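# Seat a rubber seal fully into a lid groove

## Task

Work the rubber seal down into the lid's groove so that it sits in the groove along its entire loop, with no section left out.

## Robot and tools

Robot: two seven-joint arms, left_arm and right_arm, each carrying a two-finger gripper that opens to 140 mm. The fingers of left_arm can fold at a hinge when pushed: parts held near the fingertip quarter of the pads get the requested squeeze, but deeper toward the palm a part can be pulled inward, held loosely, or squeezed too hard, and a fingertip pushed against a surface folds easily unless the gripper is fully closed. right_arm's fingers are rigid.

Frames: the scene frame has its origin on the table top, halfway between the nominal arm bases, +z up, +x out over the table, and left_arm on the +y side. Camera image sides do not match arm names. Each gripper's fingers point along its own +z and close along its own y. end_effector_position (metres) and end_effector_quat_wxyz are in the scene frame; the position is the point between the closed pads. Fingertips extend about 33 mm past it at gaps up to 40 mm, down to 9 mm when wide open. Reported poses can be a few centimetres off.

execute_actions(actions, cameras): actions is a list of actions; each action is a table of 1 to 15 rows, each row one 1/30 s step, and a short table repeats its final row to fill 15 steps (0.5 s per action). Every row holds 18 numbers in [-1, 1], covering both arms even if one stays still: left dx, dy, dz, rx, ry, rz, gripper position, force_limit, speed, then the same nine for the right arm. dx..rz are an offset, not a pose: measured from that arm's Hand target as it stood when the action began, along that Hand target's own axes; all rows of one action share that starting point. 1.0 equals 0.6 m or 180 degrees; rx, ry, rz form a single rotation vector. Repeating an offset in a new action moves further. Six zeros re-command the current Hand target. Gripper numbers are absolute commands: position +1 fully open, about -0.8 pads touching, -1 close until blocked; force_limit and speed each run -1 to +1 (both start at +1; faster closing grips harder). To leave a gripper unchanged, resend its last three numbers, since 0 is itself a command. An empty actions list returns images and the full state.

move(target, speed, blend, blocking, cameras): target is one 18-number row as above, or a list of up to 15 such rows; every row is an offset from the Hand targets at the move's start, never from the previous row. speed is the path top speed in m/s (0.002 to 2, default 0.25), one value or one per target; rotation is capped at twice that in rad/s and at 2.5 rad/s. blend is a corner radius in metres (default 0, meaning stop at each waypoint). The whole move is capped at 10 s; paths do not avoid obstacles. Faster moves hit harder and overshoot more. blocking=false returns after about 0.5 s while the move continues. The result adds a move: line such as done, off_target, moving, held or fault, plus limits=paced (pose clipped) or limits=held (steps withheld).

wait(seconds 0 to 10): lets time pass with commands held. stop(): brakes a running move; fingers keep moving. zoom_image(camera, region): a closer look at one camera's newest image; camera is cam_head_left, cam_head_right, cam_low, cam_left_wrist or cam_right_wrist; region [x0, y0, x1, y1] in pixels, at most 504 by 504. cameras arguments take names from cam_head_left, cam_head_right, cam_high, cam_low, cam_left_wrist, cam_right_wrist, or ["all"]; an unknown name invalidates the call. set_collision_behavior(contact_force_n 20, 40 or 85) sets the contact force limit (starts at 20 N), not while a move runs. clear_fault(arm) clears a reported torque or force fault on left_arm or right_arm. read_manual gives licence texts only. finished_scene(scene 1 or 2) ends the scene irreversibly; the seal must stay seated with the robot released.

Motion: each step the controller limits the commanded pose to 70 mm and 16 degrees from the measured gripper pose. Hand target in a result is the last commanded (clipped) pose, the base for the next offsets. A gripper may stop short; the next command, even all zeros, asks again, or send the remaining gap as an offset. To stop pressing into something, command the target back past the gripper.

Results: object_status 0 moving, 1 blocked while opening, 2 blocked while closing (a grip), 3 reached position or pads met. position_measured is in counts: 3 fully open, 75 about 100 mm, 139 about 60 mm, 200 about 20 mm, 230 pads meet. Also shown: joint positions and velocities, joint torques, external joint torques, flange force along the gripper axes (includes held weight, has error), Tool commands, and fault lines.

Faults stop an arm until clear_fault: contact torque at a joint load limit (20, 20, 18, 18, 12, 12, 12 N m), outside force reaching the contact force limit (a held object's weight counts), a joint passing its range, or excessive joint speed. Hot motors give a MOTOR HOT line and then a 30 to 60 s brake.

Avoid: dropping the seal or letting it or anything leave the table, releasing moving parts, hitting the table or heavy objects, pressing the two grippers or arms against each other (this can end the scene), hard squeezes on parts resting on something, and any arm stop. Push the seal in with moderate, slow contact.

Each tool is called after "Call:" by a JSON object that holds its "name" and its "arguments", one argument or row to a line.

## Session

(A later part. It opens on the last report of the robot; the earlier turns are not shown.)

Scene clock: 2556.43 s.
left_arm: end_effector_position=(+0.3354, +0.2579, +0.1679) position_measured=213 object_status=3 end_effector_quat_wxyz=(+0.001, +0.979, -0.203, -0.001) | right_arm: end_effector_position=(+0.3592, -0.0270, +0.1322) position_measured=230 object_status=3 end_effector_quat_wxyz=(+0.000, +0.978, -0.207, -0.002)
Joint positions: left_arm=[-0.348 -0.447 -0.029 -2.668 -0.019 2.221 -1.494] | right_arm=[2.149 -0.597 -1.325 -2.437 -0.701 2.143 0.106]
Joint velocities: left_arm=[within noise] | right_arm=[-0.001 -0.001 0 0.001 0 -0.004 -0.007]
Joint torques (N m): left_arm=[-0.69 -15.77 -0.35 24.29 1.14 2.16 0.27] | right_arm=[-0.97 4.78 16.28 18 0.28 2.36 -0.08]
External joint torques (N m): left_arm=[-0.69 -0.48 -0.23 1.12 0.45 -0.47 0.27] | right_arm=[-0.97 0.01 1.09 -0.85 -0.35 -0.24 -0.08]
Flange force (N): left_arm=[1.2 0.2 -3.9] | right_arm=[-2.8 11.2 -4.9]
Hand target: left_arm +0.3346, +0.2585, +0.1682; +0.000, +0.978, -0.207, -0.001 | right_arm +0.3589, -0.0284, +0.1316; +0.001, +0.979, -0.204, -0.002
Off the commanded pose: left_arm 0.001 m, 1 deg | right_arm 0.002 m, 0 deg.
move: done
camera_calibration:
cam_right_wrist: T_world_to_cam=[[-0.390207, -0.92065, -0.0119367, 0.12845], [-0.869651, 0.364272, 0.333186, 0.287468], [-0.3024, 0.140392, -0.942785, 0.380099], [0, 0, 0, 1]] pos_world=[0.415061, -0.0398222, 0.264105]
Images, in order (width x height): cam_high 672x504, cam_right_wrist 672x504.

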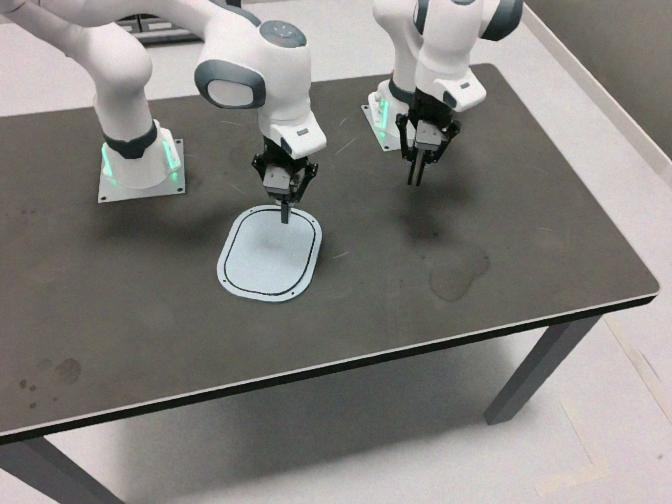

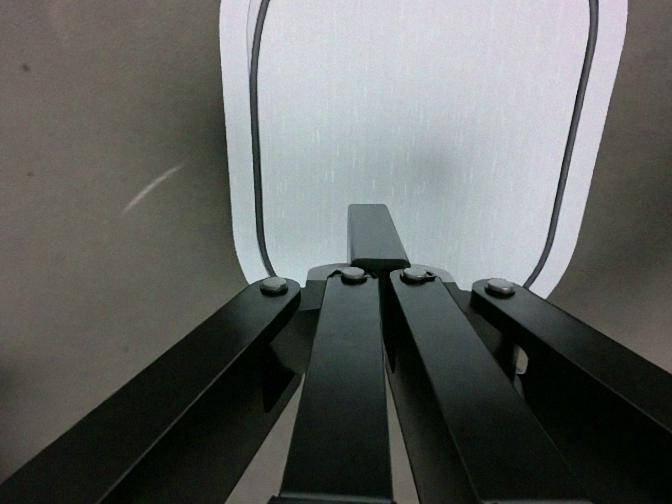

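Call:
{"name": "move", "arguments": {
  "target": [
    [0,0,0,0,0,0,-0.66,-1,-1, 0.1988,-0.0625,0.03,0,0,0.25,-1,-1,-1],
    [0,0,0,0,0,0,-0.66,-1,-1, 0.1988,-0.0625,0.0993,0,0,0.25,-0.55,-1,-1]
  ],
  "speed": [0.3,0.1],
  "blend": [0.01,0]
}}

Call:
{"name": "wait", "arguments": {
  "seconds": 0.3,
  "cameras": ["cam_right_wrist"]
}}

Call:
{"name": "zoom_image", "arguments": {
  "camera": "cam_right_wrist",
  "region": [280, 40, 460, 270]
}}

Scene clock: 2614.10 s.
left_arm: end_effector_position=(+0.3354, +0.2579, +0.1679) position_measured=213 object_status=3 end_effector_quat_wxyz=(+0.001, +0.979, -0.203, -0.001) | right_arm: end_effector_position=(+0.4824, -0.0424, +0.0712) position_measured=199 object_status=0 end_effector_quat_wxyz=(+0.003, +0.828, -0.561, -0.002)
Joint positions: left_arm=[-0.348 -0.447 -0.029 -2.668 -0.019 2.221 -1.494] | right_arm=[2.668 -0.458 -2.029 -2.19 -0.567 2.312 0.582]
Joint torques (N m): left_arm=[-0.73 -15.74 -0.34 24.31 1.16 2.18 0.29] | right_arm=[-0.43 23.99 13.15 18.94 0.42 2.73 0.26]
External joint torques (N m): left_arm=[-0.77 -0.41 -0.27 1.13 0.47 -0.45 0.29] | right_arm=[-0.53 1.16 0.46 -0.27 -0.13 0.21 0.26]
Flange force (N): left_arm=[1.5 0.2 -3.7] | right_arm=[1.8 6.9 -3.4]
Hand target: left_arm +0.3346, +0.2585, +0.1682; +0.000, +0.978, -0.207, -0.001 | right_arm +0.4830, -0.0416, +0.0716; +0.002, +0.827, -0.563, -0.001
Off the commanded pose: left_arm 0.001 m, 1 deg | right_arm 0.001 m, 0 deg.
move: done

Scene clock: 2614.40 s.
left_arm: end_effector_position=(+0.3354, +0.2579, +0.1679) position_measured=213 object_status=3 end_effector_quat_wxyz=(+0.001, +0.979, -0.203, -0.001) | right_arm: end_effector_position=(+0.4824, -0.0424, +0.0712) position_measured=199 object_status=3 end_effector_quat_wxyz=(+0.003, +0.828, -0.561, -0.002)
Joint positions: left_arm=[-0.348 -0.447 -0.029 -2.668 -0.019 2.221 -1.494] | right_arm=[2.668 -0.458 -2.029 -2.19 -0.567 2.312 0.582]
Joint torques (N m): left_arm=[-0.72 -15.73 -0.32 24.31 1.16 2.17 0.27] | right_arm=[-0.4 23.98 13.22 18.98 0.44 2.72 0.28]
External joint torques (N m): left_arm=[-0.68 -0.37 -0.18 1.11 0.47 -0.47 0.27] | right_arm=[-0.32 1.2 0.67 -0.26 -0.11 0.21 0.28]
Flange force (N): left_arm=[1.6 0.0 -3.7] | right_arm=[1.4 6.9 -3.6]
Hand target: left_arm +0.3346, +0.2585, +0.1682; +0.000, +0.978, -0.207, -0.001 | right_arm +0.4830, -0.0416, +0.0716; +0.002, +0.827, -0.563, -0.001
Tool commands: left_gripper/position=-0.66 left_gripper/force_limit=-1.0 left_gripper/speed=-1.0 right_gripper/position=-0.55 right_gripper/force_limit=-1.0 right_gripper/speed=-1.0
Off the commanded pose: left_arm 0.001 m, 1 deg | right_arm 0.001 m, 0 deg.
wait: 0.30 s; at rest by 0.17 s
camera_calibration:
cam_right_wrist: T_world_to_cam=[[-0.92264, -0.385623, -0.00547067, 0.440611], [-0.365837, 0.870636, 0.328872, 0.19931], [-0.122057, 0.305432, -0.944359, 0.282155], [0, 0, 0, 1]] pos_world=[0.513879, -0.0897958, 0.203318]
Images, in order (width x height): cam_right_wrist 672x504.

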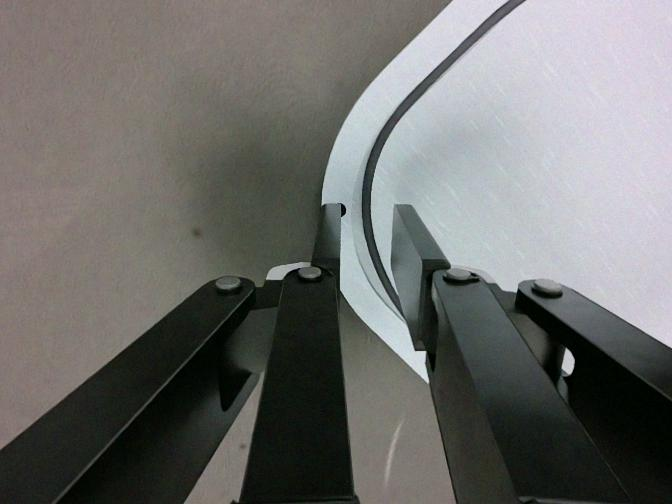

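Scaled by 2.191 from the camera's 672x504 image, which has a finer 960x720 frame.

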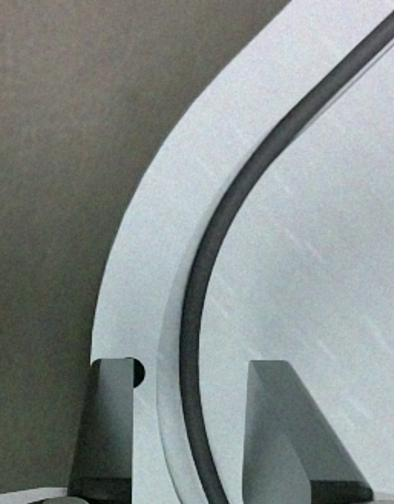

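Call:
{"name": "move", "arguments": {
  "target": [
    [0,0,0,0,0,0,-0.66,-1,-1, 0,0.0015,0.0348,0,0,0,-0.55,-1,-1],
    [0,0,0,0,0,0,-0.66,-1,-1, 0,0.0015,0.0348,0,0,0,-1,-1,-1],
    [0,0,0,0,0,0,-0.66,-1,-1, 0,0.0015,0.0300,0,0,0,-1,-1,-1],
    [0,0,0,0,0,0,-0.66,-1,-1, 0,-0.0092,0.0300,0,0,0,-1,-1,-1],
    [0,0,0,0,0,0,-0.66,-1,-1, 0,-0.0062,0.0300,0,0,0,-1,-1,-1],
    [0,0,0,0,0,0,-0.66,-1,-1, 0,-0.0062,0.0345,0,0,0,-1,-1,-1]
  ],
  "speed": [0.05,0.05,0.03,0.02,0.02,0.02],
  "cameras": ["cam_right_wrist"]
}}

Call:
{"name": "zoom_image", "arguments": {
  "camera": "cam_right_wrist",
  "region": [300, 20, 460, 240]
}}

Scene clock: 2632.47 s.
left_arm: end_effector_position=(+0.3354, +0.2579, +0.1679) position_measured=213 object_status=3 end_effector_quat_wxyz=(+0.001, +0.979, -0.203, -0.001) | right_arm: end_effector_position=(+0.4869, -0.0409, +0.0518) position_measured=225 object_status=2 end_effector_quat_wxyz=(+0.002, +0.826, -0.563, -0.001)
Joint positions: left_arm=[-0.348 -0.447 -0.029 -2.668 -0.019 2.221 -1.494] | right_arm=[2.734 -0.492 -2.105 -2.179 -0.604 2.343 0.606]
Joint velocities: left_arm=[within noise] | right_arm=[0.003 0 -0.002 0.001 -0.001 0.004 0]
Joint torques (N m): left_arm=[-0.7 -15.76 -0.34 24.32 1.15 2.18 0.31] | right_arm=[-0.35 26.06 14.1 17.87 0.17 2.78 0.19]
External joint torques (N m): left_arm=[-0.63 -0.41 -0.15 1.13 0.47 -0.45 0.31] | right_arm=[-0.19 0.66 1.22 -0.75 -0.37 0.28 0.18]
Flange force (N): left_arm=[1.5 -0.1 -3.7] | right_arm=[1.4 7.4 -3.1]
Hand target: left_arm +0.3346, +0.2585, +0.1682; +0.000, +0.978, -0.207, -0.001 | right_arm +0.4864, -0.0403, +0.0509; +0.002, +0.827, -0.563, -0.001
Off the commanded pose: left_arm 0.001 m, 1 deg | right_arm 0.001 m, 0 deg.
move: done
camera_calibration:
cam_right_wrist: T_world_to_cam=[[-0.924462, -0.381208, -0.0070818, 0.446407], [-0.362132, 0.872085, 0.329133, 0.204187], [-0.119292, 0.306836, -0.944257, 0.262705], [0, 0, 0, 1]] pos_world=[0.517967, -0.0885018, 0.184018]
Images, in order (width x height): cam_right_wrist 672x504.

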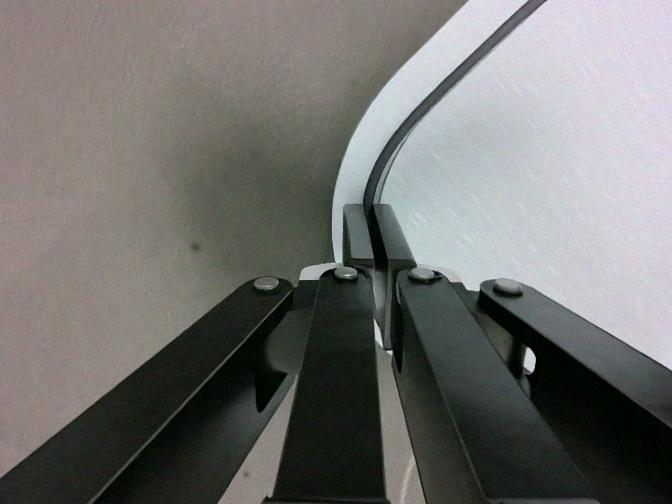

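Scaled by 2.291 from the camera's 672x504 image, which has a finer 960x720 frame.

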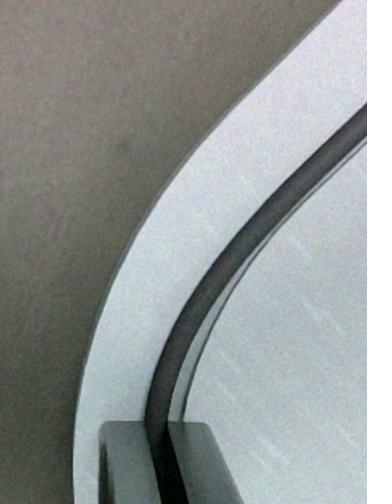

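Call:
{"name": "move", "arguments": {
  "target": [
    [0,0,0,0,0,0,-0.66,-1,-1, 0,0,-0.003,0,0,0,-1,-1,-1],
    [0,0,0,0,0,0,-0.66,-1,-1, 0,0.0043,-0.003,0,0,0,-1,-1,-1],
    [0,0,0,0,0,0,-0.66,-1,-1, 0,0.0043,0.0035,0,0,0,-1,-1,-1],
    [0,0,0,0,0,0,-0.66,-1,-1, 0,0.0043,0.0010,0,0,0,-0.66,-1,-1],
    [0,0,0,0,0,0,-0.66,-1,-1, 0,0.0043,-0.0300,0,0,0,-0.66,-1,-1]
  ],
  "speed": [0.02,0.02,0.02,0.02,0.04],
  "cameras": ["cam_right_wrist"]
}}

Call:
{"name": "zoom_image", "arguments": {
  "camera": "cam_right_wrist",
  "region": [300, 40, 460, 260]
}}

Scene clock: 2645.03 s.
left_arm: end_effector_position=(+0.3354, +0.2579, +0.1679) position_measured=213 object_status=3 end_effector_quat_wxyz=(+0.001, +0.979, -0.203, -0.001) | right_arm: end_effector_position=(+0.4843, -0.0406, +0.0688) position_measured=213 object_status=3 end_effector_quat_wxyz=(+0.001, +0.826, -0.564, +0.000)
Joint positions: left_arm=[-0.348 -0.447 -0.029 -2.668 -0.019 2.221 -1.494] | right_arm=[2.685 -0.46 -2.046 -2.188 -0.571 2.323 0.592]
Joint velocities: left_arm=[within noise] | right_arm=[-0.001 -0.001 -0.001 -0.001 0.001 -0.005 -0.007]
Joint torques (N m): left_arm=[-0.71 -15.79 -0.39 24.31 1.15 2.17 0.28] | right_arm=[-0.87 24.19 13.63 19.2 0.64 2.34 -0.21]
External joint torques (N m): left_arm=[-0.74 -0.37 -0.3 1.09 0.47 -0.46 0.28] | right_arm=[-0.81 0.89 1.12 0.03 0.09 -0.18 -0.21]
Flange force (N): left_arm=[1.5 0.3 -3.6] | right_arm=[3.3 7.3 -7.3]
Hand target: left_arm +0.3346, +0.2585, +0.1682; +0.000, +0.978, -0.207, -0.001 | right_arm +0.4840, -0.0412, +0.0689; +0.002, +0.827, -0.563, -0.001
Off the commanded pose: left_arm 0.001 m, 1 deg | right_arm 0.001 m, 0 deg.
move: done
camera_calibration:
cam_right_wrist: T_world_to_cam=[[-0.925032, -0.37973, -0.0110261, 0.44492], [-0.362003, 0.872305, 0.328691, 0.197425], [-0.115196, 0.308041, -0.944373, 0.276381], [0, 0, 0, 1]] pos_world=[0.514871, -0.0884019, 0.201021]
Images, in order (width x height): cam_right_wrist 672x504.

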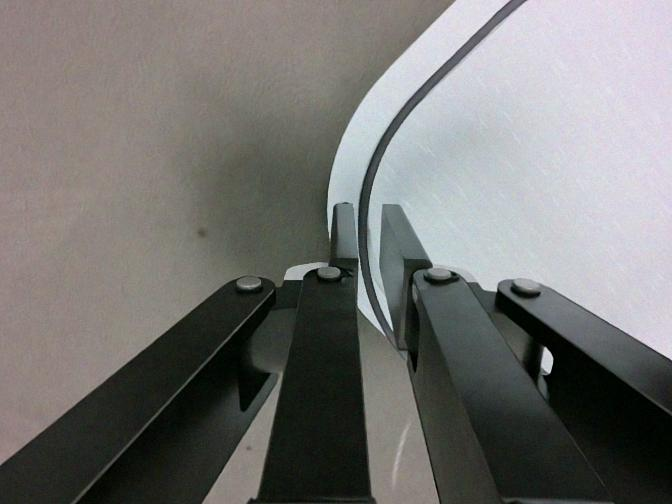

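Scaled by 2.291 from the camera's 672x504 image, which has a finer 960x720 frame.

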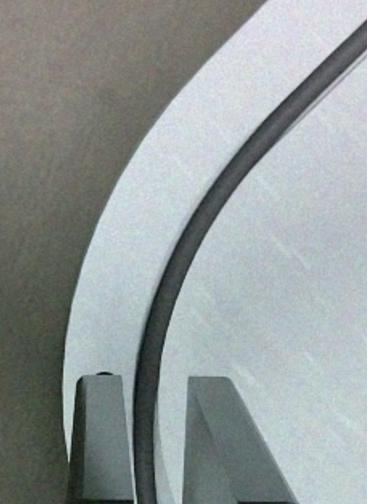

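Call:
{"name": "move", "arguments": {
  "target": [
    [0,0,0,0,0,0,-0.66,-1,-1, 0,-0.0010,0,0,0,-0.0489,-1,-1,-1],
    [0,0,0,0,0,0,-0.66,-1,-1, 0,-0.0010,0.0240,0,0,-0.0489,-1,-1,-1],
    [0,0,0,0,0,0,-0.66,-1,-1, 0,-0.0010,0.0340,0,0,-0.0489,-1,-1,-1],
    [0,0,0,0,0,0,-0.66,-1,-1, 0,-0.0010,0.0215,0,0,-0.0489,-1,-1,-1],
    [0,0,0,0,0,0,-0.66,-1,-1, 0.0243,-0.0018,0.0240,0,0,0.0278,-1,-1,-1],
    [0,0,0,0,0,0,-0.66,-1,-1, 0.0243,-0.0018,0.0340,0,0,0.0278,-1,-1,-1],
    [0,0,0,0,0,0,-0.66,-1,-1, 0.0243,-0.0018,0.0215,0,0,0.0278,-1,-1,-1],
    [0,0,0,0,0,0,-0.66,-1,-1, -0.0225,0.0052,0.0240,0,0,-0.1222,-1,-1,-1],
    [0,0,0,0,0,0,-0.66,-1,-1, -0.0225,0.0052,0.0340,0,0,-0.1222,-1,-1,-1],
    [0,0,0,0,0,0,-0.66,-1,-1, -0.0225,0.0052,0,0,0,-0.1222,-1,-1,-1]
  ],
  "speed": [0.05,0.05,0.02,0.06,0.1,0.02,0.06,0.15,0.02,0.06],
  "cameras": ["cam_right_wrist"]
}}

Call:
{"name": "zoom_image", "arguments": {
  "camera": "cam_right_wrist",
  "region": [310, 20, 490, 220]
}}

Scene clock: 2680.97 s.
left_arm: end_effector_position=(+0.3354, +0.2579, +0.1679) position_measured=213 object_status=3 end_effector_quat_wxyz=(+0.001, +0.979, -0.203, -0.001) | right_arm: end_effector_position=(+0.4766, -0.0291, +0.0690) position_measured=230 object_status=3 end_effector_quat_wxyz=(+0.001, +0.918, -0.396, +0.000)
Joint positions: left_arm=[-0.348 -0.447 -0.029 -2.668 -0.019 2.221 -1.494] | right_arm=[2.626 -0.553 -1.948 -2.176 -0.693 2.268 0.311]
Joint velocities: left_arm=[within noise] | right_arm=[0 -0.002 0 0 -0.001 -0.005 -0.006]
Joint torques (N m): left_arm=[-0.71 -15.72 -0.32 24.33 1.16 2.19 0.27] | right_arm=[-0.96 22.99 16.63 18.12 0.56 2.32 -0.17]
External joint torques (N m): left_arm=[-0.71 -0.38 -0.21 1.12 0.48 -0.45 0.27] | right_arm=[-1.11 0.48 1.01 -0.07 -0.01 -0.24 -0.17]
Flange force (N): left_arm=[1.6 0.1 -3.7] | right_arm=[1.2 7.8 -6.5]
Hand target: left_arm +0.3346, +0.2585, +0.1682; +0.000, +0.978, -0.207, -0.001 | right_arm +0.4762, -0.0298, +0.0689; +0.001, +0.919, -0.395, -0.001
Off the commanded pose: left_arm 0.001 m, 1 deg | right_arm 0.001 m, 0 deg.
move: done
camera_calibration:
cam_right_wrist: T_world_to_cam=[[-0.715607, -0.698413, -0.0112321, 0.333052], [-0.66229, 0.673309, 0.328674, 0.321863], [-0.221987, 0.24264, -0.944377, 0.321236], [0, 0, 0, 1]] pos_world=[0.522811, -0.0620504, 0.201321]
Images, in order (width x height): cam_right_wrist 672x504.

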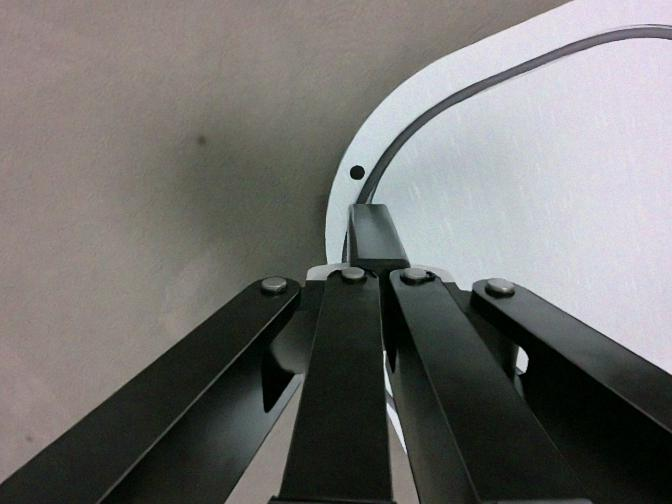

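Scaled by 2.520 from the camera's 672x504 image, which has a finer 960x720 frame.

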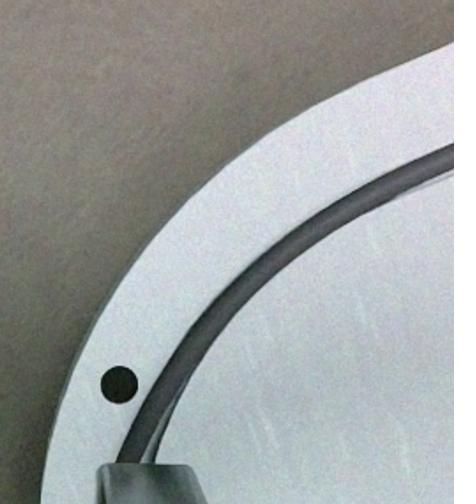

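Call:
{"name": "move", "arguments": {
  "target": [
    [0,0,0,0,0,0,-0.66,-1,-1, 0.0158,-0.0017,0.0240,0,0,0.0639,-1,-1,-1],
    [0,0,0,0,0,0,-0.66,-1,-1, 0.0158,-0.0017,0.0340,0,0,0.0639,-1,-1,-1],
    [0,0,0,0,0,0,-0.66,-1,-1, 0.0152,0.0020,0.0340,0,0,0.0639,-1,-1,-1],
    [0,0,0,0,0,0,-0.66,-1,-1, 0.0152,0.0020,0.0215,0,0,0.0639,-1,-1,-1],
    [0,0,0,0,0,0,-0.66,-1,-1, 0,-0.0035,0.0240,0,0,0.015,-1,-1,-1],
    [0,0,0,0,0,0,-0.66,-1,-1, 0,-0.0035,0.0340,0,0,0.015,-1,-1,-1],
    [0,0,0,0,0,0,-0.66,-1,-1, 0,0.0003,0.0340,0,0,0.015,-1,-1,-1],
    [0,0,0,0,0,0,-0.66,-1,-1, 0,0.0003,0.0215,0,0,0.015,-1,-1,-1],
    [0,0,0,0,0,0,-0.66,-1,-1, -0.0282,0.0015,0.0240,0,0,-0.0733,-1,-1,-1],
    [0,0,0,0,0,0,-0.66,-1,-1, -0.0282,0.0015,0.0340,0,0,-0.0733,-1,-1,-1],
    [0,0,0,0,0,0,-0.66,-1,-1, -0.0282,0.0015,0,0,0,-0.0733,-1,-1,-1]
  ],
  "speed": [0.1,0.02,0.01,0.06,0.1,0.02,0.01,0.06,0.1,0.02,0.06],
  "cameras": ["cam_right_wrist"]
}}

Call:
{"name": "zoom_image", "arguments": {
  "camera": "cam_right_wrist",
  "region": [310, 20, 490, 220]
}}

Scene clock: 2712.47 s.
left_arm: end_effector_position=(+0.3354, +0.2579, +0.1679) position_measured=213 object_status=3 end_effector_quat_wxyz=(+0.001, +0.979, -0.203, -0.001) | right_arm: end_effector_position=(+0.4642, -0.0175, +0.0690) position_measured=230 object_status=3 end_effector_quat_wxyz=(+0.001, +0.958, -0.288, +0.000)
Joint positions: left_arm=[-0.348 -0.447 -0.029 -2.668 -0.019 2.221 -1.494] | right_arm=[2.606 -0.61 -1.889 -2.181 -0.763 2.234 0.156]
Joint velocities: left_arm=[within noise] | right_arm=[0 -0.001 0.002 -0.001 -0.001 -0.004 -0.003]
Joint torques (N m): left_arm=[-0.73 -15.71 -0.35 24.3 1.15 2.17 0.26] | right_arm=[-0.95 22.28 18.46 17.43 0.61 2.41 -0.14]
External joint torques (N m): left_arm=[-0.78 -0.41 -0.3 1.16 0.47 -0.46 0.26] | right_arm=[-0.91 0.44 1.33 -0.1 0.03 -0.17 -0.14]
Flange force (N): left_arm=[1.6 0.3 -3.8] | right_arm=[-0.8 7.8 -6.7]
Hand target: left_arm +0.3346, +0.2585, +0.1682; +0.000, +0.978, -0.207, -0.001 | right_arm +0.4639, -0.0181, +0.0689; +0.001, +0.958, -0.287, -0.001
Off the commanded pose: left_arm 0.001 m, 1 deg | right_arm 0.001 m, 0 deg.
move: done
camera_calibration:
cam_right_wrist: T_world_to_cam=[[-0.537037, -0.843486, -0.0110201, 0.246862], [-0.798543, 0.504125, 0.328919, 0.366111], [-0.271884, 0.185442, -0.944294, 0.337735], [0, 0, 0, 1]] pos_world=[0.516753, -0.0389712, 0.20122]
Images, in order (width x height): cam_right_wrist 672x504.

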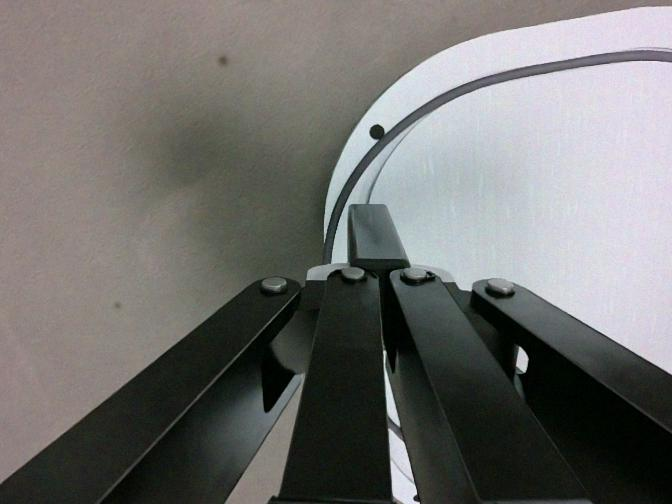

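Scaled by 2.520 from the camera's 672x504 image, which has a finer 960x720 frame.

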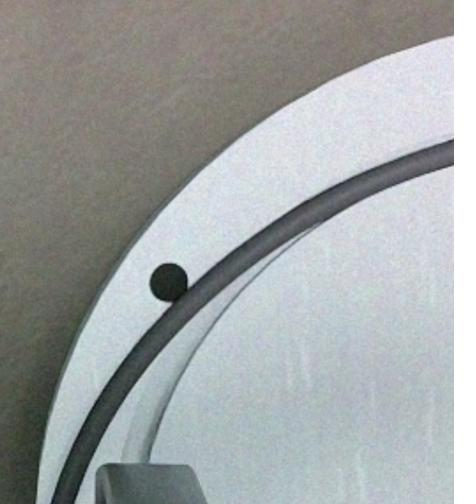

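Call:
{"name": "move", "arguments": {
  "target": [0,0,0,0,0,0,-0.66,-1,-1, 0.03,0.12,-0.10,0,0,0,-1,-1,-1],
  "speed": 0.2,
  "cameras": ["cam_high"]
}}

Call:
{"name": "zoom_image", "arguments": {
  "camera": "cam_high",
  "region": [205, 190, 335, 310]
}}

Scene clock: 2742.47 s.
left_arm: end_effector_position=(+0.3354, +0.2579, +0.1679) position_measured=213 object_status=3 end_effector_quat_wxyz=(+0.001, +0.979, -0.203, -0.001) | right_arm: end_effector_position=(+0.4402, -0.0869, +0.1298) position_measured=230 object_status=3 end_effector_quat_wxyz=(+0.000, +0.957, -0.290, -0.002)
Joint positions: left_arm=[-0.348 -0.447 -0.029 -2.668 -0.019 2.221 -1.494] | right_arm=[2.087 -0.557 -1.453 -2.348 -0.677 2.154 0.048]
Joint velocities: left_arm=[within noise] | right_arm=[0.001 0.001 0 -0.001 -0.002 -0.001 -0.005]
Joint torques (N m): left_arm=[-0.7 -15.73 -0.36 24.31 1.15 2.18 0.28] | right_arm=[-0.96 7.74 16.46 18.37 0.23 2.33 -0.12]
External joint torques (N m): left_arm=[-0.73 -0.36 -0.28 1.1 0.46 -0.46 0.28] | right_arm=[-1.06 -0.08 1.04 -0.62 -0.4 -0.26 -0.12]
Flange force (N): left_arm=[1.6 0.2 -3.6] | right_arm=[-3.0 12.1 -5.9]
Hand target: left_arm +0.3346, +0.2585, +0.1682; +0.000, +0.978, -0.207, -0.001 | right_arm +0.4396, -0.0881, +0.1291; +0.001, +0.958, -0.287, -0.001
Off the commanded pose: left_arm 0.001 m, 1 deg | right_arm 0.002 m, 0 deg.
move: done
Images, in order (width x height): cam_high 672x504.

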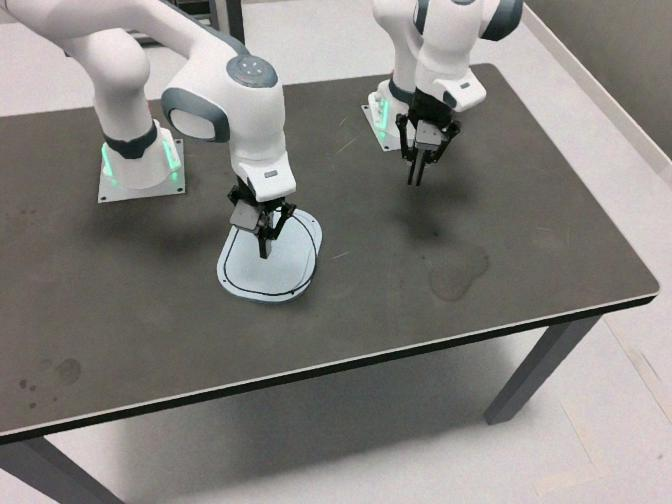

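Scaled by 3.877 from the camera's 672x504 image, which has a finer 960x720 frame.

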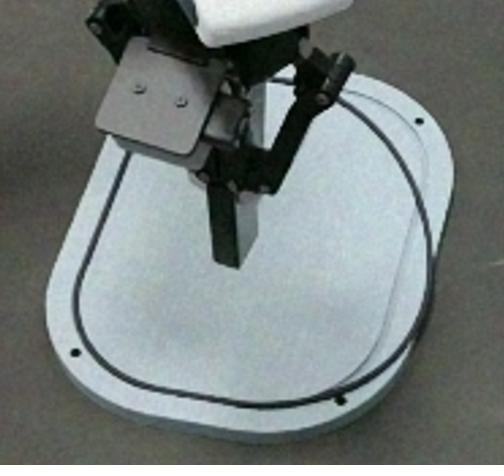

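Call:
{"name": "move", "arguments": {
  "target": [
    [0,0,0,0,0,0,-0.66,-1,-1, -0.03,-0.1417,0.03,0,0,0,-1,-1,-1],
    [0,0,0,0,0,0,-0.66,-1,-1, -0.03,-0.1417,0.0952,0,0,0,-0.55,-1,-1]
  ],
  "speed": [0.2,0.1],
  "blend": [0.01,0]
}}

Call:
{"name": "wait", "arguments": {
  "seconds": 0.3,
  "cameras": ["cam_right_wrist"]
}}

Scene clock: 2768.80 s.
left_arm: end_effector_position=(+0.3354, +0.2579, +0.1679) position_measured=213 object_status=3 end_effector_quat_wxyz=(+0.001, +0.979, -0.203, -0.001) | right_arm: end_effector_position=(+0.4698, -0.0079, +0.0712) position_measured=199 object_status=0 end_effector_quat_wxyz=(+0.002, +0.959, -0.285, -0.003)
Joint positions: left_arm=[-0.348 -0.447 -0.029 -2.668 -0.019 2.221 -1.494] | right_arm=[2.664 -0.606 -1.93 -2.138 -0.732 2.222 0.133]
Joint torques (N m): left_arm=[-0.68 -15.73 -0.32 24.36 1.17 2.18 0.28] | right_arm=[-0.2 24.87 17.37 18 0.47 2.82 0.25]
External joint torques (N m): left_arm=[-0.71 -0.4 -0.24 1.2 0.48 -0.45 0.28] | right_arm=[-0.19 1.46 0.38 0.16 -0.12 0.26 0.25]
Flange force (N): left_arm=[1.8 0.1 -3.8] | right_arm=[-1.6 3.9 -2.4]
Hand target: left_arm +0.3346, +0.2585, +0.1682; +0.000, +0.978, -0.207, -0.001 | right_arm +0.4710, -0.0073, +0.0718; +0.001, +0.958, -0.287, -0.001
Off the commanded pose: left_arm 0.001 m, 1 deg | right_arm 0.002 m, 0 deg.
move: done

Scene clock: 2769.10 s.
left_arm: end_effector_position=(+0.3354, +0.2579, +0.1679) position_measured=213 object_status=3 end_effector_quat_wxyz=(+0.001, +0.979, -0.203, -0.001) | right_arm: end_effector_position=(+0.4698, -0.0079, +0.0712) position_measured=199 object_status=3 end_effector_quat_wxyz=(+0.002, +0.959, -0.285, -0.003)
Joint positions: left_arm=[-0.348 -0.447 -0.029 -2.668 -0.019 2.221 -1.494] | right_arm=[2.664 -0.606 -1.93 -2.138 -0.732 2.222 0.133]
Joint torques (N m): left_arm=[-0.66 -15.77 -0.32 24.29 1.15 2.16 0.26] | right_arm=[-0.25 24.88 17.38 17.95 0.48 2.8 0.27]
External joint torques (N m): left_arm=[-0.67 -0.5 -0.21 1.14 0.47 -0.46 0.26] | right_arm=[-0.35 1.39 0.28 0.1 -0.12 0.23 0.27]
Flange force (N): left_arm=[1.2 0.1 -3.9] | right_arm=[-1.5 4.3 -2.3]
Hand target: left_arm +0.3346, +0.2585, +0.1682; +0.000, +0.978, -0.207, -0.001 | right_arm +0.4710, -0.0073, +0.0718; +0.001, +0.958, -0.287, -0.001
Tool commands: left_gripper/position=-0.66 left_gripper/force_limit=-1.0 left_gripper/speed=-1.0 right_gripper/position=-0.55 right_gripper/force_limit=-1.0 right_gripper/speed=-1.0
Off the commanded pose: left_arm 0.001 m, 1 deg | right_arm 0.002 m, 0 deg.
wait: 0.30 s; at rest by 0.17 s
camera_calibration:
cam_right_wrist: T_world_to_cam=[[-0.532118, -0.84665, -0.00583353, 0.255289], [-0.799157, 0.499969, 0.333735, 0.364961], [-0.279641, 0.182249, -0.942649, 0.343088], [0, 0, 0, 1]] pos_world=[0.523446, -0.0288565, 0.203101]
Images, in order (width x height): cam_right_wrist 672x504.

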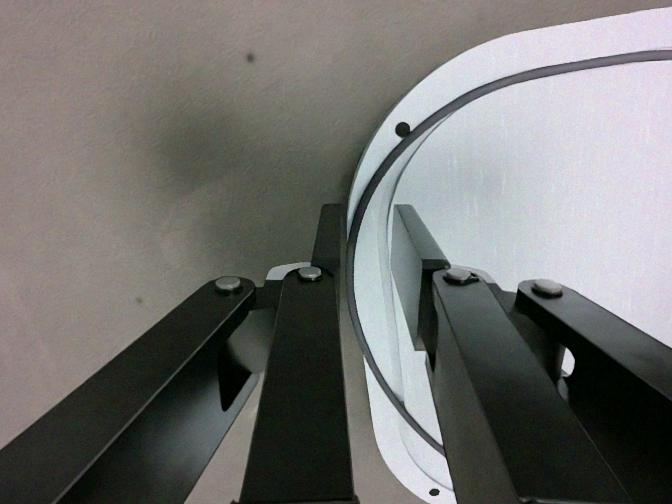

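Call:
{"name": "move", "arguments": {
  "target": [
    [0,0,0,0,0,0,-0.66,-1,-1, 0,-0.0080,0.0350,0,0,0,-0.55,-1,-1],
    [0,0,0,0,0,0,-0.66,-1,-1, 0,-0.0080,0.0350,0,0,0,-1,-1,-1],
    [0,0,0,0,0,0,-0.66,-1,-1, 0,-0.0080,0.0290,0,0,0,-1,-1,-1],
    [0,0,0,0,0,0,-0.66,-1,-1, -0.0180,0.0190,0.0290,0,0,-0.0556,-1,-1,-1],
    [0,0,0,0,0,0,-0.66,-1,-1, -0.0180,0.0190,0.0345,0,0,-0.0556,-1,-1,-1]
  ],
  "speed": [0.05,0.05,0.03,0.03,0.02],
  "cameras": ["cam_right_wrist"]
}}

Call:
{"name": "zoom_image", "arguments": {
  "camera": "cam_right_wrist",
  "region": [310, 20, 530, 240]
}}

Scene clock: 2796.20 s.
left_arm: end_effector_position=(+0.3354, +0.2579, +0.1679) position_measured=213 object_status=3 end_effector_quat_wxyz=(+0.001, +0.979, -0.203, -0.001) | right_arm: end_effector_position=(+0.4563, -0.0116, +0.0520) position_measured=225 object_status=2 end_effector_quat_wxyz=(+0.002, +0.979, -0.206, -0.002)
Joint positions: left_arm=[-0.348 -0.447 -0.029 -2.668 -0.019 2.221 -1.494] | right_arm=[2.647 -0.637 -1.925 -2.188 -0.802 2.253 0.027]
Joint torques (N m): left_arm=[-0.67 -15.76 -0.34 24.31 1.16 2.18 0.28] | right_arm=[-0.24 23.14 17.99 16.14 0.21 2.82 -0.17]
External joint torques (N m): left_arm=[-0.68 -0.39 -0.23 1.13 0.47 -0.45 0.28] | right_arm=[-0.15 0.17 0.48 -0.71 -0.38 0.24 -0.18]
Flange force (N): left_arm=[1.6 0.1 -3.7] | right_arm=[-1.7 4.3 -0.9]
Hand target: left_arm +0.3346, +0.2585, +0.1682; +0.000, +0.978, -0.207, -0.001 | right_arm +0.4557, -0.0109, +0.0511; +0.001, +0.979, -0.202, -0.002
Off the commanded pose: left_arm 0.001 m, 1 deg | right_arm 0.001 m, 0 deg.
move: done
camera_calibration:
cam_right_wrist: T_world_to_cam=[[-0.387495, -0.921839, -0.00778936, 0.178065], [-0.870518, 0.363116, 0.332181, 0.393424], [-0.303389, 0.1355, -0.943183, 0.332182], [0, 0, 0, 1]] pos_world=[0.512262, -0.023722, 0.184007]
Images, in order (width x height): cam_right_wrist 672x504.

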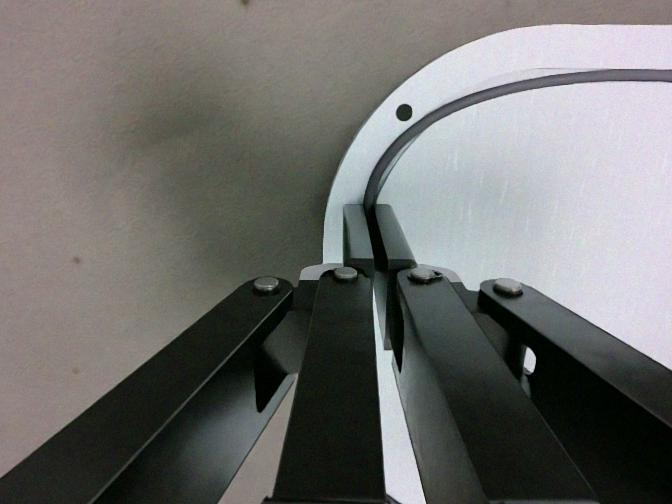

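Scaled by 2.291 from the camera's 672x504 image, which has a finer 960x720 frame.

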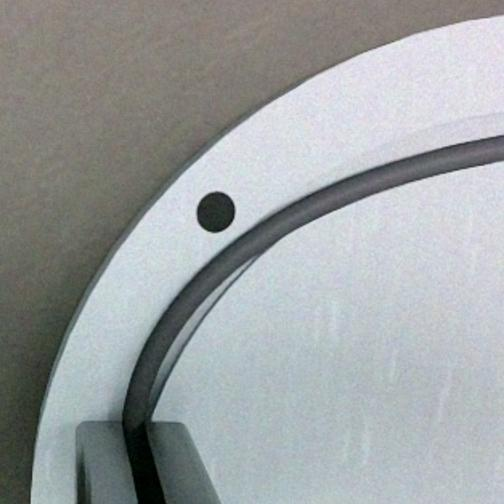

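Call:
{"name": "move", "arguments": {
  "target": [
    [0,0,0,0,0,0,-0.66,-1,-1, 0,0,0.0043,0,0,0,-1,-1,-1],
    [0,0,0,0,0,0,-0.66,-1,-1, 0,0,0.0015,0,0,0,-0.66,-1,-1],
    [0,0,0,0,0,0,-0.66,-1,-1, 0,0,-0.0330,0,0,0,-0.66,-1,-1],
    [0,0,0,0,0,0,-0.66,-1,-1, 0,0,-0.0330,0,0,0,-1,-1,-1]
  ],
  "speed": [0.02,0.02,0.04,0.05],
  "cameras": ["cam_right_wrist"]
}}

Call:
{"name": "zoom_image", "arguments": {
  "camera": "cam_right_wrist",
  "region": [310, 20, 530, 240]
}}

Scene clock: 2819.17 s.
left_arm: end_effector_position=(+0.3354, +0.2579, +0.1679) position_measured=213 object_status=3 end_effector_quat_wxyz=(+0.001, +0.979, -0.203, -0.001) | right_arm: end_effector_position=(+0.4557, -0.0104, +0.0708) position_measured=230 object_status=0 end_effector_quat_wxyz=(+0.001, +0.979, -0.203, +0.000)
Joint positions: left_arm=[-0.348 -0.447 -0.029 -2.668 -0.019 2.221 -1.494] | right_arm=[2.604 -0.623 -1.864 -2.186 -0.778 2.221 0.011]
Joint torques (N m): left_arm=[-0.68 -15.7 -0.33 24.26 1.14 2.17 0.27] | right_arm=[-0.94 21.6 18.65 17.48 0.48 2.38 -0.16]
External joint torques (N m): left_arm=[-0.66 -0.44 -0.19 1.12 0.45 -0.45 0.27] | right_arm=[-0.97 0.28 1.07 0.14 -0.13 -0.2 -0.16]
Flange force (N): left_arm=[1.4 0.0 -3.8] | right_arm=[-1.0 6.2 -5.7]
Hand target: left_arm +0.3346, +0.2585, +0.1682; +0.000, +0.978, -0.207, -0.001 | right_arm +0.4558, -0.0108, +0.0709; +0.001, +0.979, -0.202, -0.002
Off the commanded pose: left_arm 0.001 m, 1 deg | right_arm 0.000 m, 0 deg.
move: done
camera_calibration:
cam_right_wrist: T_world_to_cam=[[-0.381432, -0.924343, -0.00995855, 0.176466], [-0.873973, 0.357095, 0.329627, 0.387972], [-0.301132, 0.134434, -0.944059, 0.34865], [0, 0, 0, 1]] pos_world=[0.511377, -0.0222978, 0.203017]
Images, in order (width x height): cam_right_wrist 672x504.

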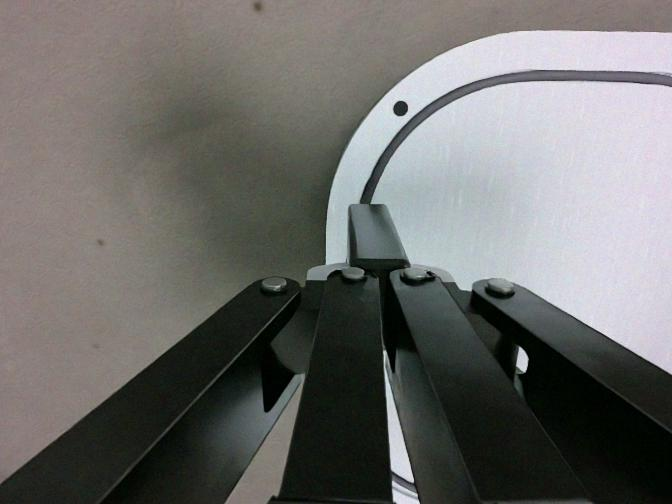

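Scaled by 2.291 from the camera's 672x504 image, which has a finer 960x720 frame.

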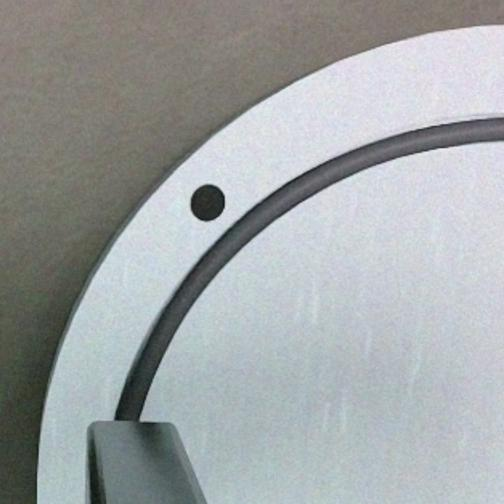

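Call:
{"name": "move", "arguments": {
  "target": [
    [0,0,0,0,0,0,-0.66,-1,-1, 0,0.0010,0.0215,0,0,0,-1,-1,-1],
    [0,0,0,0,0,0,-0.66,-1,-1, 0,0.0010,0.0373,0,0,0,-1,-1,-1],
    [0,0,0,0,0,0,-0.66,-1,-1, 0,0.0010,0.0148,0,0,0,-1,-1,-1],
    [0,0,0,0,0,0,-0.66,-1,-1, 0.0212,0.0032,0.0215,0,0,0.0667,-1,-1,-1],
    [0,0,0,0,0,0,-0.66,-1,-1, 0.0212,0.0032,0.0373,0,0,0.0667,-1,-1,-1],
    [0,0,0,0,0,0,-0.66,-1,-1, 0.0212,0.0032,0.0148,0,0,0.0667,-1,-1,-1],
    [0,0,0,0,0,0,-0.66,-1,-1, 0.0413,0.0098,0.0215,0,0,0.1333,-1,-1,-1],
    [0,0,0,0,0,0,-0.66,-1,-1, 0.0413,0.0098,0.0373,0,0,0.1333,-1,-1,-1],
    [0,0,0,0,0,0,-0.66,-1,-1, 0.0413,0.0098,0.0148,0,0,0.1333,-1,-1,-1],
    [0,0,0,0,0,0,-0.66,-1,-1, 0.0598,0.0203,0.0215,0,0,0.2,-1,-1,-1],
    [0,0,0,0,0,0,-0.66,-1,-1, 0.0598,0.0203,0.0373,0,0,0.2,-1,-1,-1],
    [0,0,0,0,0,0,-0.66,-1,-1, 0.0598,0.0203,0,0,0,0.2,-1,-1,-1]
  ],
  "speed": [0.1,0.03,0.08,0.15,0.03,0.08,0.15,0.03,0.08,0.15,0.03,0.08],
  "cameras": ["cam_right_wrist"]
}}

Call:
{"name": "zoom_image", "arguments": {
  "camera": "cam_right_wrist",
  "region": [310, 20, 530, 240]
}}

Scene clock: 2850.93 s.
left_arm: end_effector_position=(+0.3354, +0.2579, +0.1679) position_measured=213 object_status=3 end_effector_quat_wxyz=(+0.001, +0.979, -0.203, -0.001) | right_arm: end_effector_position=(+0.4846, -0.0356, +0.0712) position_measured=230 object_status=3 end_effector_quat_wxyz=(+0.000, +0.868, -0.496, +0.000)
Joint positions: left_arm=[-0.348 -0.447 -0.029 -2.668 -0.019 2.221 -1.494] | right_arm=[2.694 -0.464 -2.044 -2.177 -0.574 2.314 0.44]
Joint velocities: left_arm=[within noise] | right_arm=[0 -0.001 0 0 0.001 -0.005 -0.004]
Joint torques (N m): left_arm=[-0.69 -15.77 -0.36 24.3 1.14 2.17 0.29] | right_arm=[-1.05 24.07 13.77 18.99 0.54 2.39 -0.16]
External joint torques (N m): left_arm=[-0.65 -0.43 -0.19 1.07 0.45 -0.47 0.29] | right_arm=[-1.13 0.55 0.95 -0.28 -0.01 -0.16 -0.16]
Flange force (N): left_arm=[1.3 0.0 -3.7] | right_arm=[2.7 8.4 -6.4]
Hand target: left_arm +0.3346, +0.2585, +0.1682; +0.000, +0.978, -0.207, -0.001 | right_arm +0.4839, -0.0362, +0.0709; +0.002, +0.869, -0.495, -0.001
Off the commanded pose: left_arm 0.001 m, 1 deg | right_arm 0.001 m, 0 deg.
move: done
camera_calibration:
cam_right_wrist: T_world_to_cam=[[-0.852612, -0.522417, -0.0115466, 0.406876], [-0.496722, 0.80342, 0.328304, 0.25529], [-0.162235, 0.285651, -0.944502, 0.299139], [0, 0, 0, 1]] pos_world=[0.522246, -0.0779958, 0.203423]
Images, in order (width x height): cam_right_wrist 672x504.

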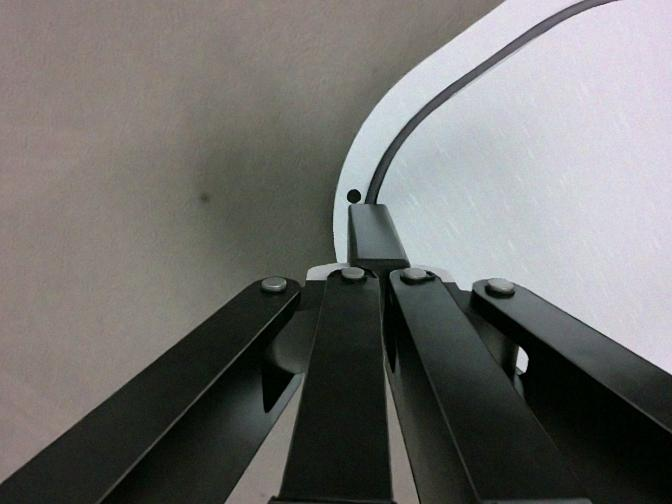

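Scaled by 2.291 from the camera's 672x504 image, which has a finer 960x720 frame.

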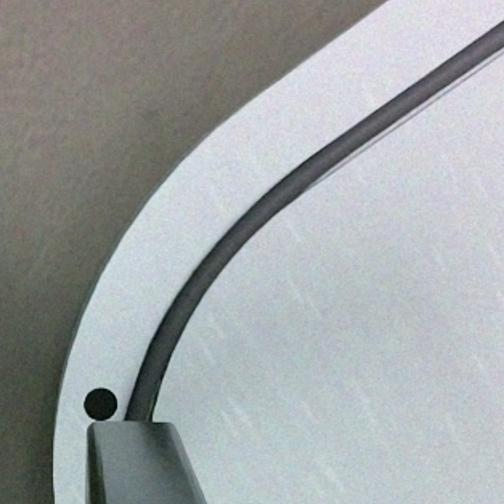

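Call:
{"name": "move", "arguments": {
  "target": [
    [0,0,0,0,0,0,-0.66,-1,-1, 0.0217,0.0050,0.0215,0,0,0.0667,-1,-1,-1],
    [0,0,0,0,0,0,-0.66,-1,-1, 0.0217,0.0050,0.0373,0,0,0.0667,-1,-1,-1],
    [0,0,0,0,0,0,-0.66,-1,-1, 0.0217,0.0050,0.0148,0,0,0.0667,-1,-1,-1],
    [0,0,0,0,0,0,-0.66,-1,-1, 0.0418,0.0117,0.0215,0,0,0.1333,-1,-1,-1],
    [0,0,0,0,0,0,-0.66,-1,-1, 0.0418,0.0117,0.0373,0,0,0.1333,-1,-1,-1],
    [0,0,0,0,0,0,-0.66,-1,-1, 0.0418,0.0117,0.0148,0,0,0.1333,-1,-1,-1],
    [0,0,0,0,0,0,-0.66,-1,-1, 0.0603,0.0222,0.0215,0,0,0.2,-1,-1,-1],
    [0,0,0,0,0,0,-0.66,-1,-1, 0.0603,0.0222,0.0373,0,0,0.2,-1,-1,-1],
    [0,0,0,0,0,0,-0.66,-1,-1, 0.0603,0.0222,0.0148,0,0,0.2,-1,-1,-1],
    [0,0,0,0,0,0,-0.66,-1,-1, 0.0760,0.0365,0.0215,0,0,0.2667,-1,-1,-1],
    [0,0,0,0,0,0,-0.66,-1,-1, 0.0760,0.0365,0.0373,0,0,0.2667,-1,-1,-1],
    [0,0,0,0,0,0,-0.66,-1,-1, 0.0760,0.0365,0,0,0,0.2667,-1,-1,-1]
  ],
  "speed": [0.15,0.03,0.08,0.15,0.03,0.08,0.15,0.03,0.08,0.15,0.03,0.08],
  "cameras": ["cam_right_wrist"]
}}

Call:
{"name": "zoom_image", "arguments": {
  "camera": "cam_right_wrist",
  "region": [310, 20, 530, 240]
}}

Scene clock: 2876.27 s.
left_arm: end_effector_position=(+0.3354, +0.2579, +0.1679) position_measured=213 object_status=3 end_effector_quat_wxyz=(+0.001, +0.979, -0.203, -0.001) | right_arm: end_effector_position=(+0.4889, -0.0862, +0.0709) position_measured=230 object_status=3 end_effector_quat_wxyz=(-0.001, -0.592, +0.806, -0.001)
Joint positions: left_arm=[-0.348 -0.447 -0.029 -2.668 -0.019 2.221 -1.494] | right_arm=[2.795 -0.257 -2.257 -2.276 -0.303 2.417 1.014]
Joint velocities: left_arm=[within noise] | right_arm=[-0.001 0 0 -0.002 -0.001 0 -0.006]
Joint torques (N m): left_arm=[-0.68 -15.75 -0.31 24.27 1.15 2.18 0.28] | right_arm=[-0.87 24.88 7.31 20.1 0.67 2.35 -0.13]
External joint torques (N m): left_arm=[-0.71 -0.35 -0.22 1.02 0.47 -0.46 0.28] | right_arm=[-0.95 0.88 1.02 -0.26 0.16 -0.15 -0.13]
Flange force (N): left_arm=[1.4 0.1 -3.5] | right_arm=[6.9 4.7 -6.6]
Hand target: left_arm +0.3346, +0.2585, +0.1682; +0.000, +0.978, -0.207, -0.001 | right_arm +0.4883, -0.0866, +0.0710; -0.002, -0.593, +0.805, +0.000
Off the commanded pose: left_arm 0.001 m, 1 deg | right_arm 0.001 m, 0 deg.
move: done
camera_calibration:
cam_right_wrist: T_world_to_cam=[[-0.958709, 0.284141, -0.0118844, 0.505596], [0.26473, 0.906925, 0.327726, -0.0652602], [0.103899, 0.311048, -0.944698, 0.186122], [0, 0, 0, 1]] pos_world=[0.482658, -0.142367, 0.203225]
Images, in order (width x height): cam_right_wrist 672x504.

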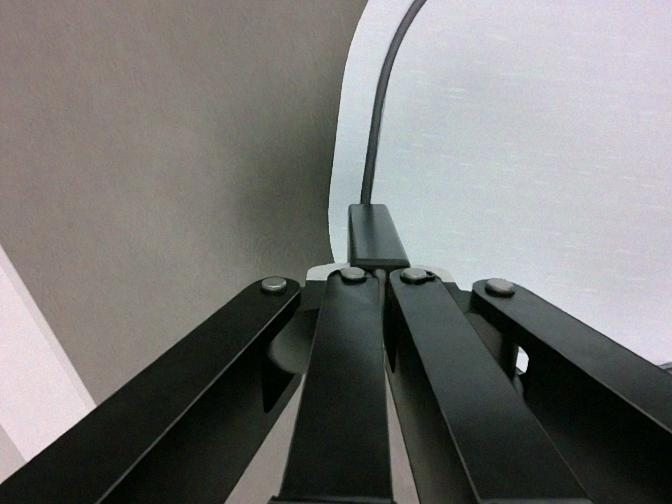

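Scaled by 2.291 from the camera's 672x504 image, which has a finer 960x720 frame.

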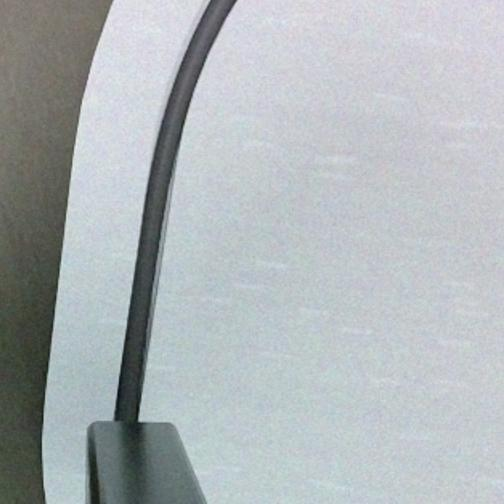

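Call:
{"name": "move", "arguments": {
  "target": [
    [0,0,0,0,0,0,-0.66,-1,-1, 0.0133,-0.0007,0.0215,0,0,0.0333,-1,-1,-1],
    [0,0,0,0,0,0,-0.66,-1,-1, 0.0133,-0.0007,0.0373,0,0,0.0333,-1,-1,-1],
    [0,0,0,0,0,0,-0.66,-1,-1, 0.0133,-0.0007,0.0148,0,0,0.0333,-1,-1,-1],
    [0,0,0,0,0,0,-0.66,-1,-1, 0.0367,0.0017,0.0215,0,0,0.035,-1,-1,-1],
    [0,0,0,0,0,0,-0.66,-1,-1, 0.0367,0.0017,0.0373,0,0,0.035,-1,-1,-1],
    [0,0,0,0,0,0,-0.66,-1,-1, 0.0367,0.0017,0.0148,0,0,0.035,-1,-1,-1],
    [0,0,0,0,0,0,-0.66,-1,-1, 0.0600,0.0043,0.0215,0,0,0.035,-1,-1,-1],
    [0,0,0,0,0,0,-0.66,-1,-1, 0.0600,0.0043,0.0373,0,0,0.035,-1,-1,-1],
    [0,0,0,0,0,0,-0.66,-1,-1, 0.0600,0.0043,0,0,0,0.035,-1,-1,-1]
  ],
  "speed": [0.15,0.03,0.08,0.15,0.03,0.08,0.15,0.03,0.08],
  "cameras": ["cam_right_wrist"]
}}

Call:
{"name": "zoom_image", "arguments": {
  "camera": "cam_right_wrist",
  "region": [310, 20, 530, 240]
}}

Scene clock: 2902.17 s.
left_arm: end_effector_position=(+0.3354, +0.2579, +0.1679) position_measured=213 object_status=3 end_effector_quat_wxyz=(+0.001, +0.979, -0.203, -0.001) | right_arm: end_effector_position=(+0.4758, -0.1197, +0.0709) position_measured=230 object_status=3 end_effector_quat_wxyz=(-0.001, -0.546, +0.838, +0.000)
Joint positions: left_arm=[-0.348 -0.447 -0.029 -2.668 -0.019 2.221 -1.494] | right_arm=[2.703 -0.159 -2.219 -2.374 -0.203 2.459 1.009]
Joint velocities: left_arm=[within noise] | right_arm=[0.001 0 0 0 0 -0.001 -0.006]
Joint torques (N m): left_arm=[-0.7 -15.72 -0.33 24.32 1.14 2.17 0.28] | right_arm=[-0.91 21.35 4.89 20.06 0.64 2.3 -0.16]
External joint torques (N m): left_arm=[-0.66 -0.37 -0.17 1.1 0.45 -0.47 0.28] | right_arm=[-0.89 1.19 1.07 -0.26 0.15 -0.2 -0.16]
Flange force (N): left_arm=[1.5 0.0 -3.7] | right_arm=[8.2 5.6 -8.4]
Hand target: left_arm +0.3346, +0.2585, +0.1682; +0.000, +0.978, -0.207, -0.001 | right_arm +0.4752, -0.1202, +0.0711; -0.002, -0.548, +0.837, +0.000
Off the commanded pose: left_arm 0.001 m, 1 deg | right_arm 0.001 m, 0 deg.
move: done
camera_calibration:
cam_right_wrist: T_world_to_cam=[[-0.921716, 0.387693, -0.0115627, 0.497292], [0.362827, 0.872369, 0.32761, -0.0820624], [0.137099, 0.297768, -0.944742, 0.180569], [0, 0, 0, 1]] pos_world=[0.463381, -0.174976, 0.203225]
Images, in order (width x height): cam_right_wrist 672x504.

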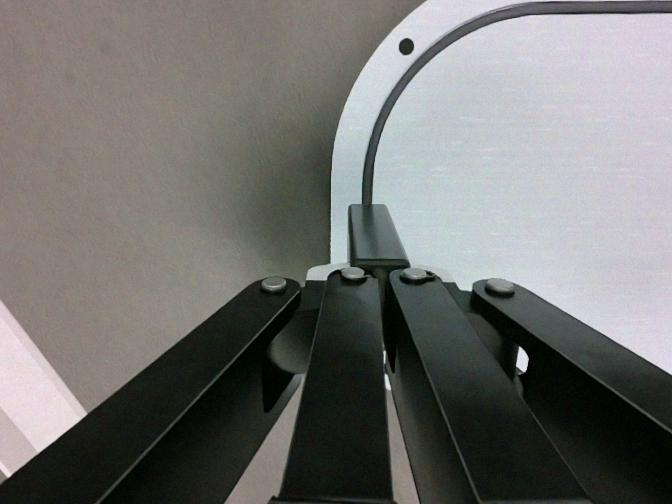

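Scaled by 2.291 from the camera's 672x504 image, which has a finer 960x720 frame.

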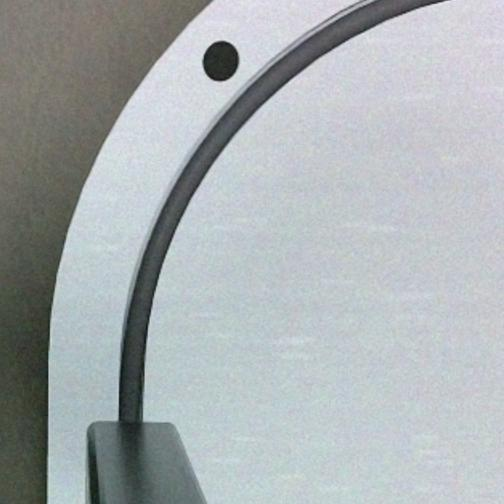

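Call:
{"name": "move", "arguments": {
  "target": [
    [0,0,0,0,0,0,-0.66,-1,-1, 0,0.02,-0.06,0,0,0.1,-1,-1,-1],
    [0,0,0,0,0,0,-0.66,-1,-1, -0.0157,0.1982,-0.1065,0,0,0.5,-1,-1,-1]
  ],
  "speed": [0.15,0.35],
  "blend": [0.02,0],
  "cameras": ["cam_right_wrist"]
}}

Call:
{"name": "zoom_image", "arguments": {
  "camera": "cam_right_wrist",
  "region": [170, 0, 610, 270]
}}

Scene clock: 2933.07 s.
left_arm: end_effector_position=(+0.3354, +0.2579, +0.1679) position_measured=213 object_status=3 end_effector_quat_wxyz=(+0.001, +0.979, -0.203, -0.001) | right_arm: end_effector_position=(+0.3704, -0.0645, +0.1349) position_measured=230 object_status=3 end_effector_quat_wxyz=(-0.001, +0.201, +0.980, -0.002)
Joint positions: left_arm=[-0.348 -0.447 -0.029 -2.668 -0.019 2.221 -1.494] | right_arm=[2.64 0.512 -1.948 -2.493 0.594 2.194 2.198]
Joint velocities: left_arm=[within noise] | right_arm=[0 0 0 -0.001 0 0 0.005]
Joint torques (N m): left_arm=[-0.71 -15.74 -0.35 24.31 1.16 2.16 0.27] | right_arm=[-0.92 -0.37 -11.77 20.6 0.87 2.26 0.19]
External joint torques (N m): left_arm=[-0.68 -0.45 -0.19 1.18 0.47 -0.46 0.27] | right_arm=[-0.89 0.85 1.1 0.31 0.16 -0.19 0.19]
Flange force (N): left_arm=[1.5 0.1 -3.9] | right_arm=[-2.4 5.7 2.3]
Hand target: left_arm +0.3346, +0.2585, +0.1682; +0.000, +0.978, -0.207, -0.001 | right_arm +0.3702, -0.0639, +0.1352; -0.002, +0.205, +0.979, -0.001
Off the commanded pose: left_arm 0.001 m, 1 deg | right_arm 0.001 m, 0 deg.
move: done
camera_calibration:
cam_right_wrist: T_world_to_cam=[[0.377842, 0.92574, -0.0155193, -0.0666984], [0.876437, -0.352215, 0.328334, -0.382361], [0.298485, -0.13766, -0.944434, 0.151114], [0, 0, 0, 1]] pos_world=[0.315212, -0.0521257, 0.267224]
Images, in order (width x height): cam_right_wrist 672x504.

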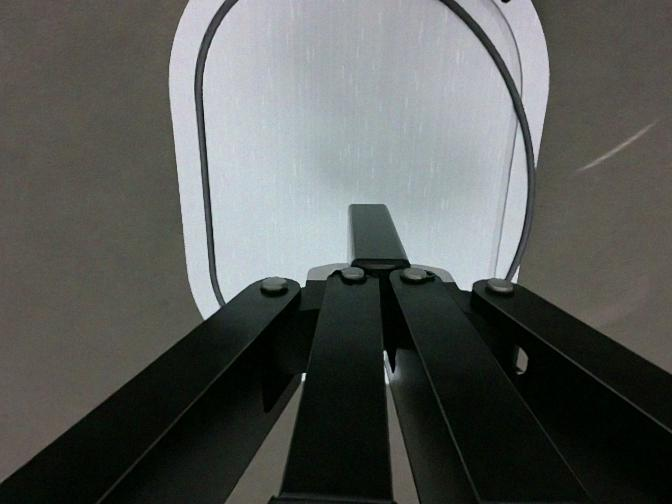

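Scaled by 1.145 from the camera's 672x504 image, which has a finer 960x720 frame.

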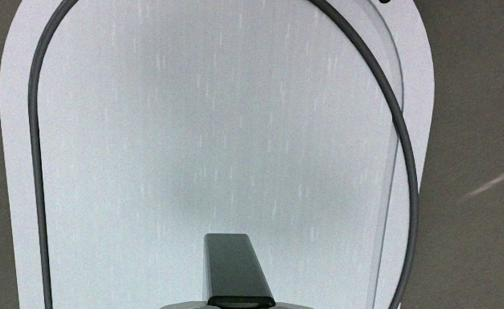

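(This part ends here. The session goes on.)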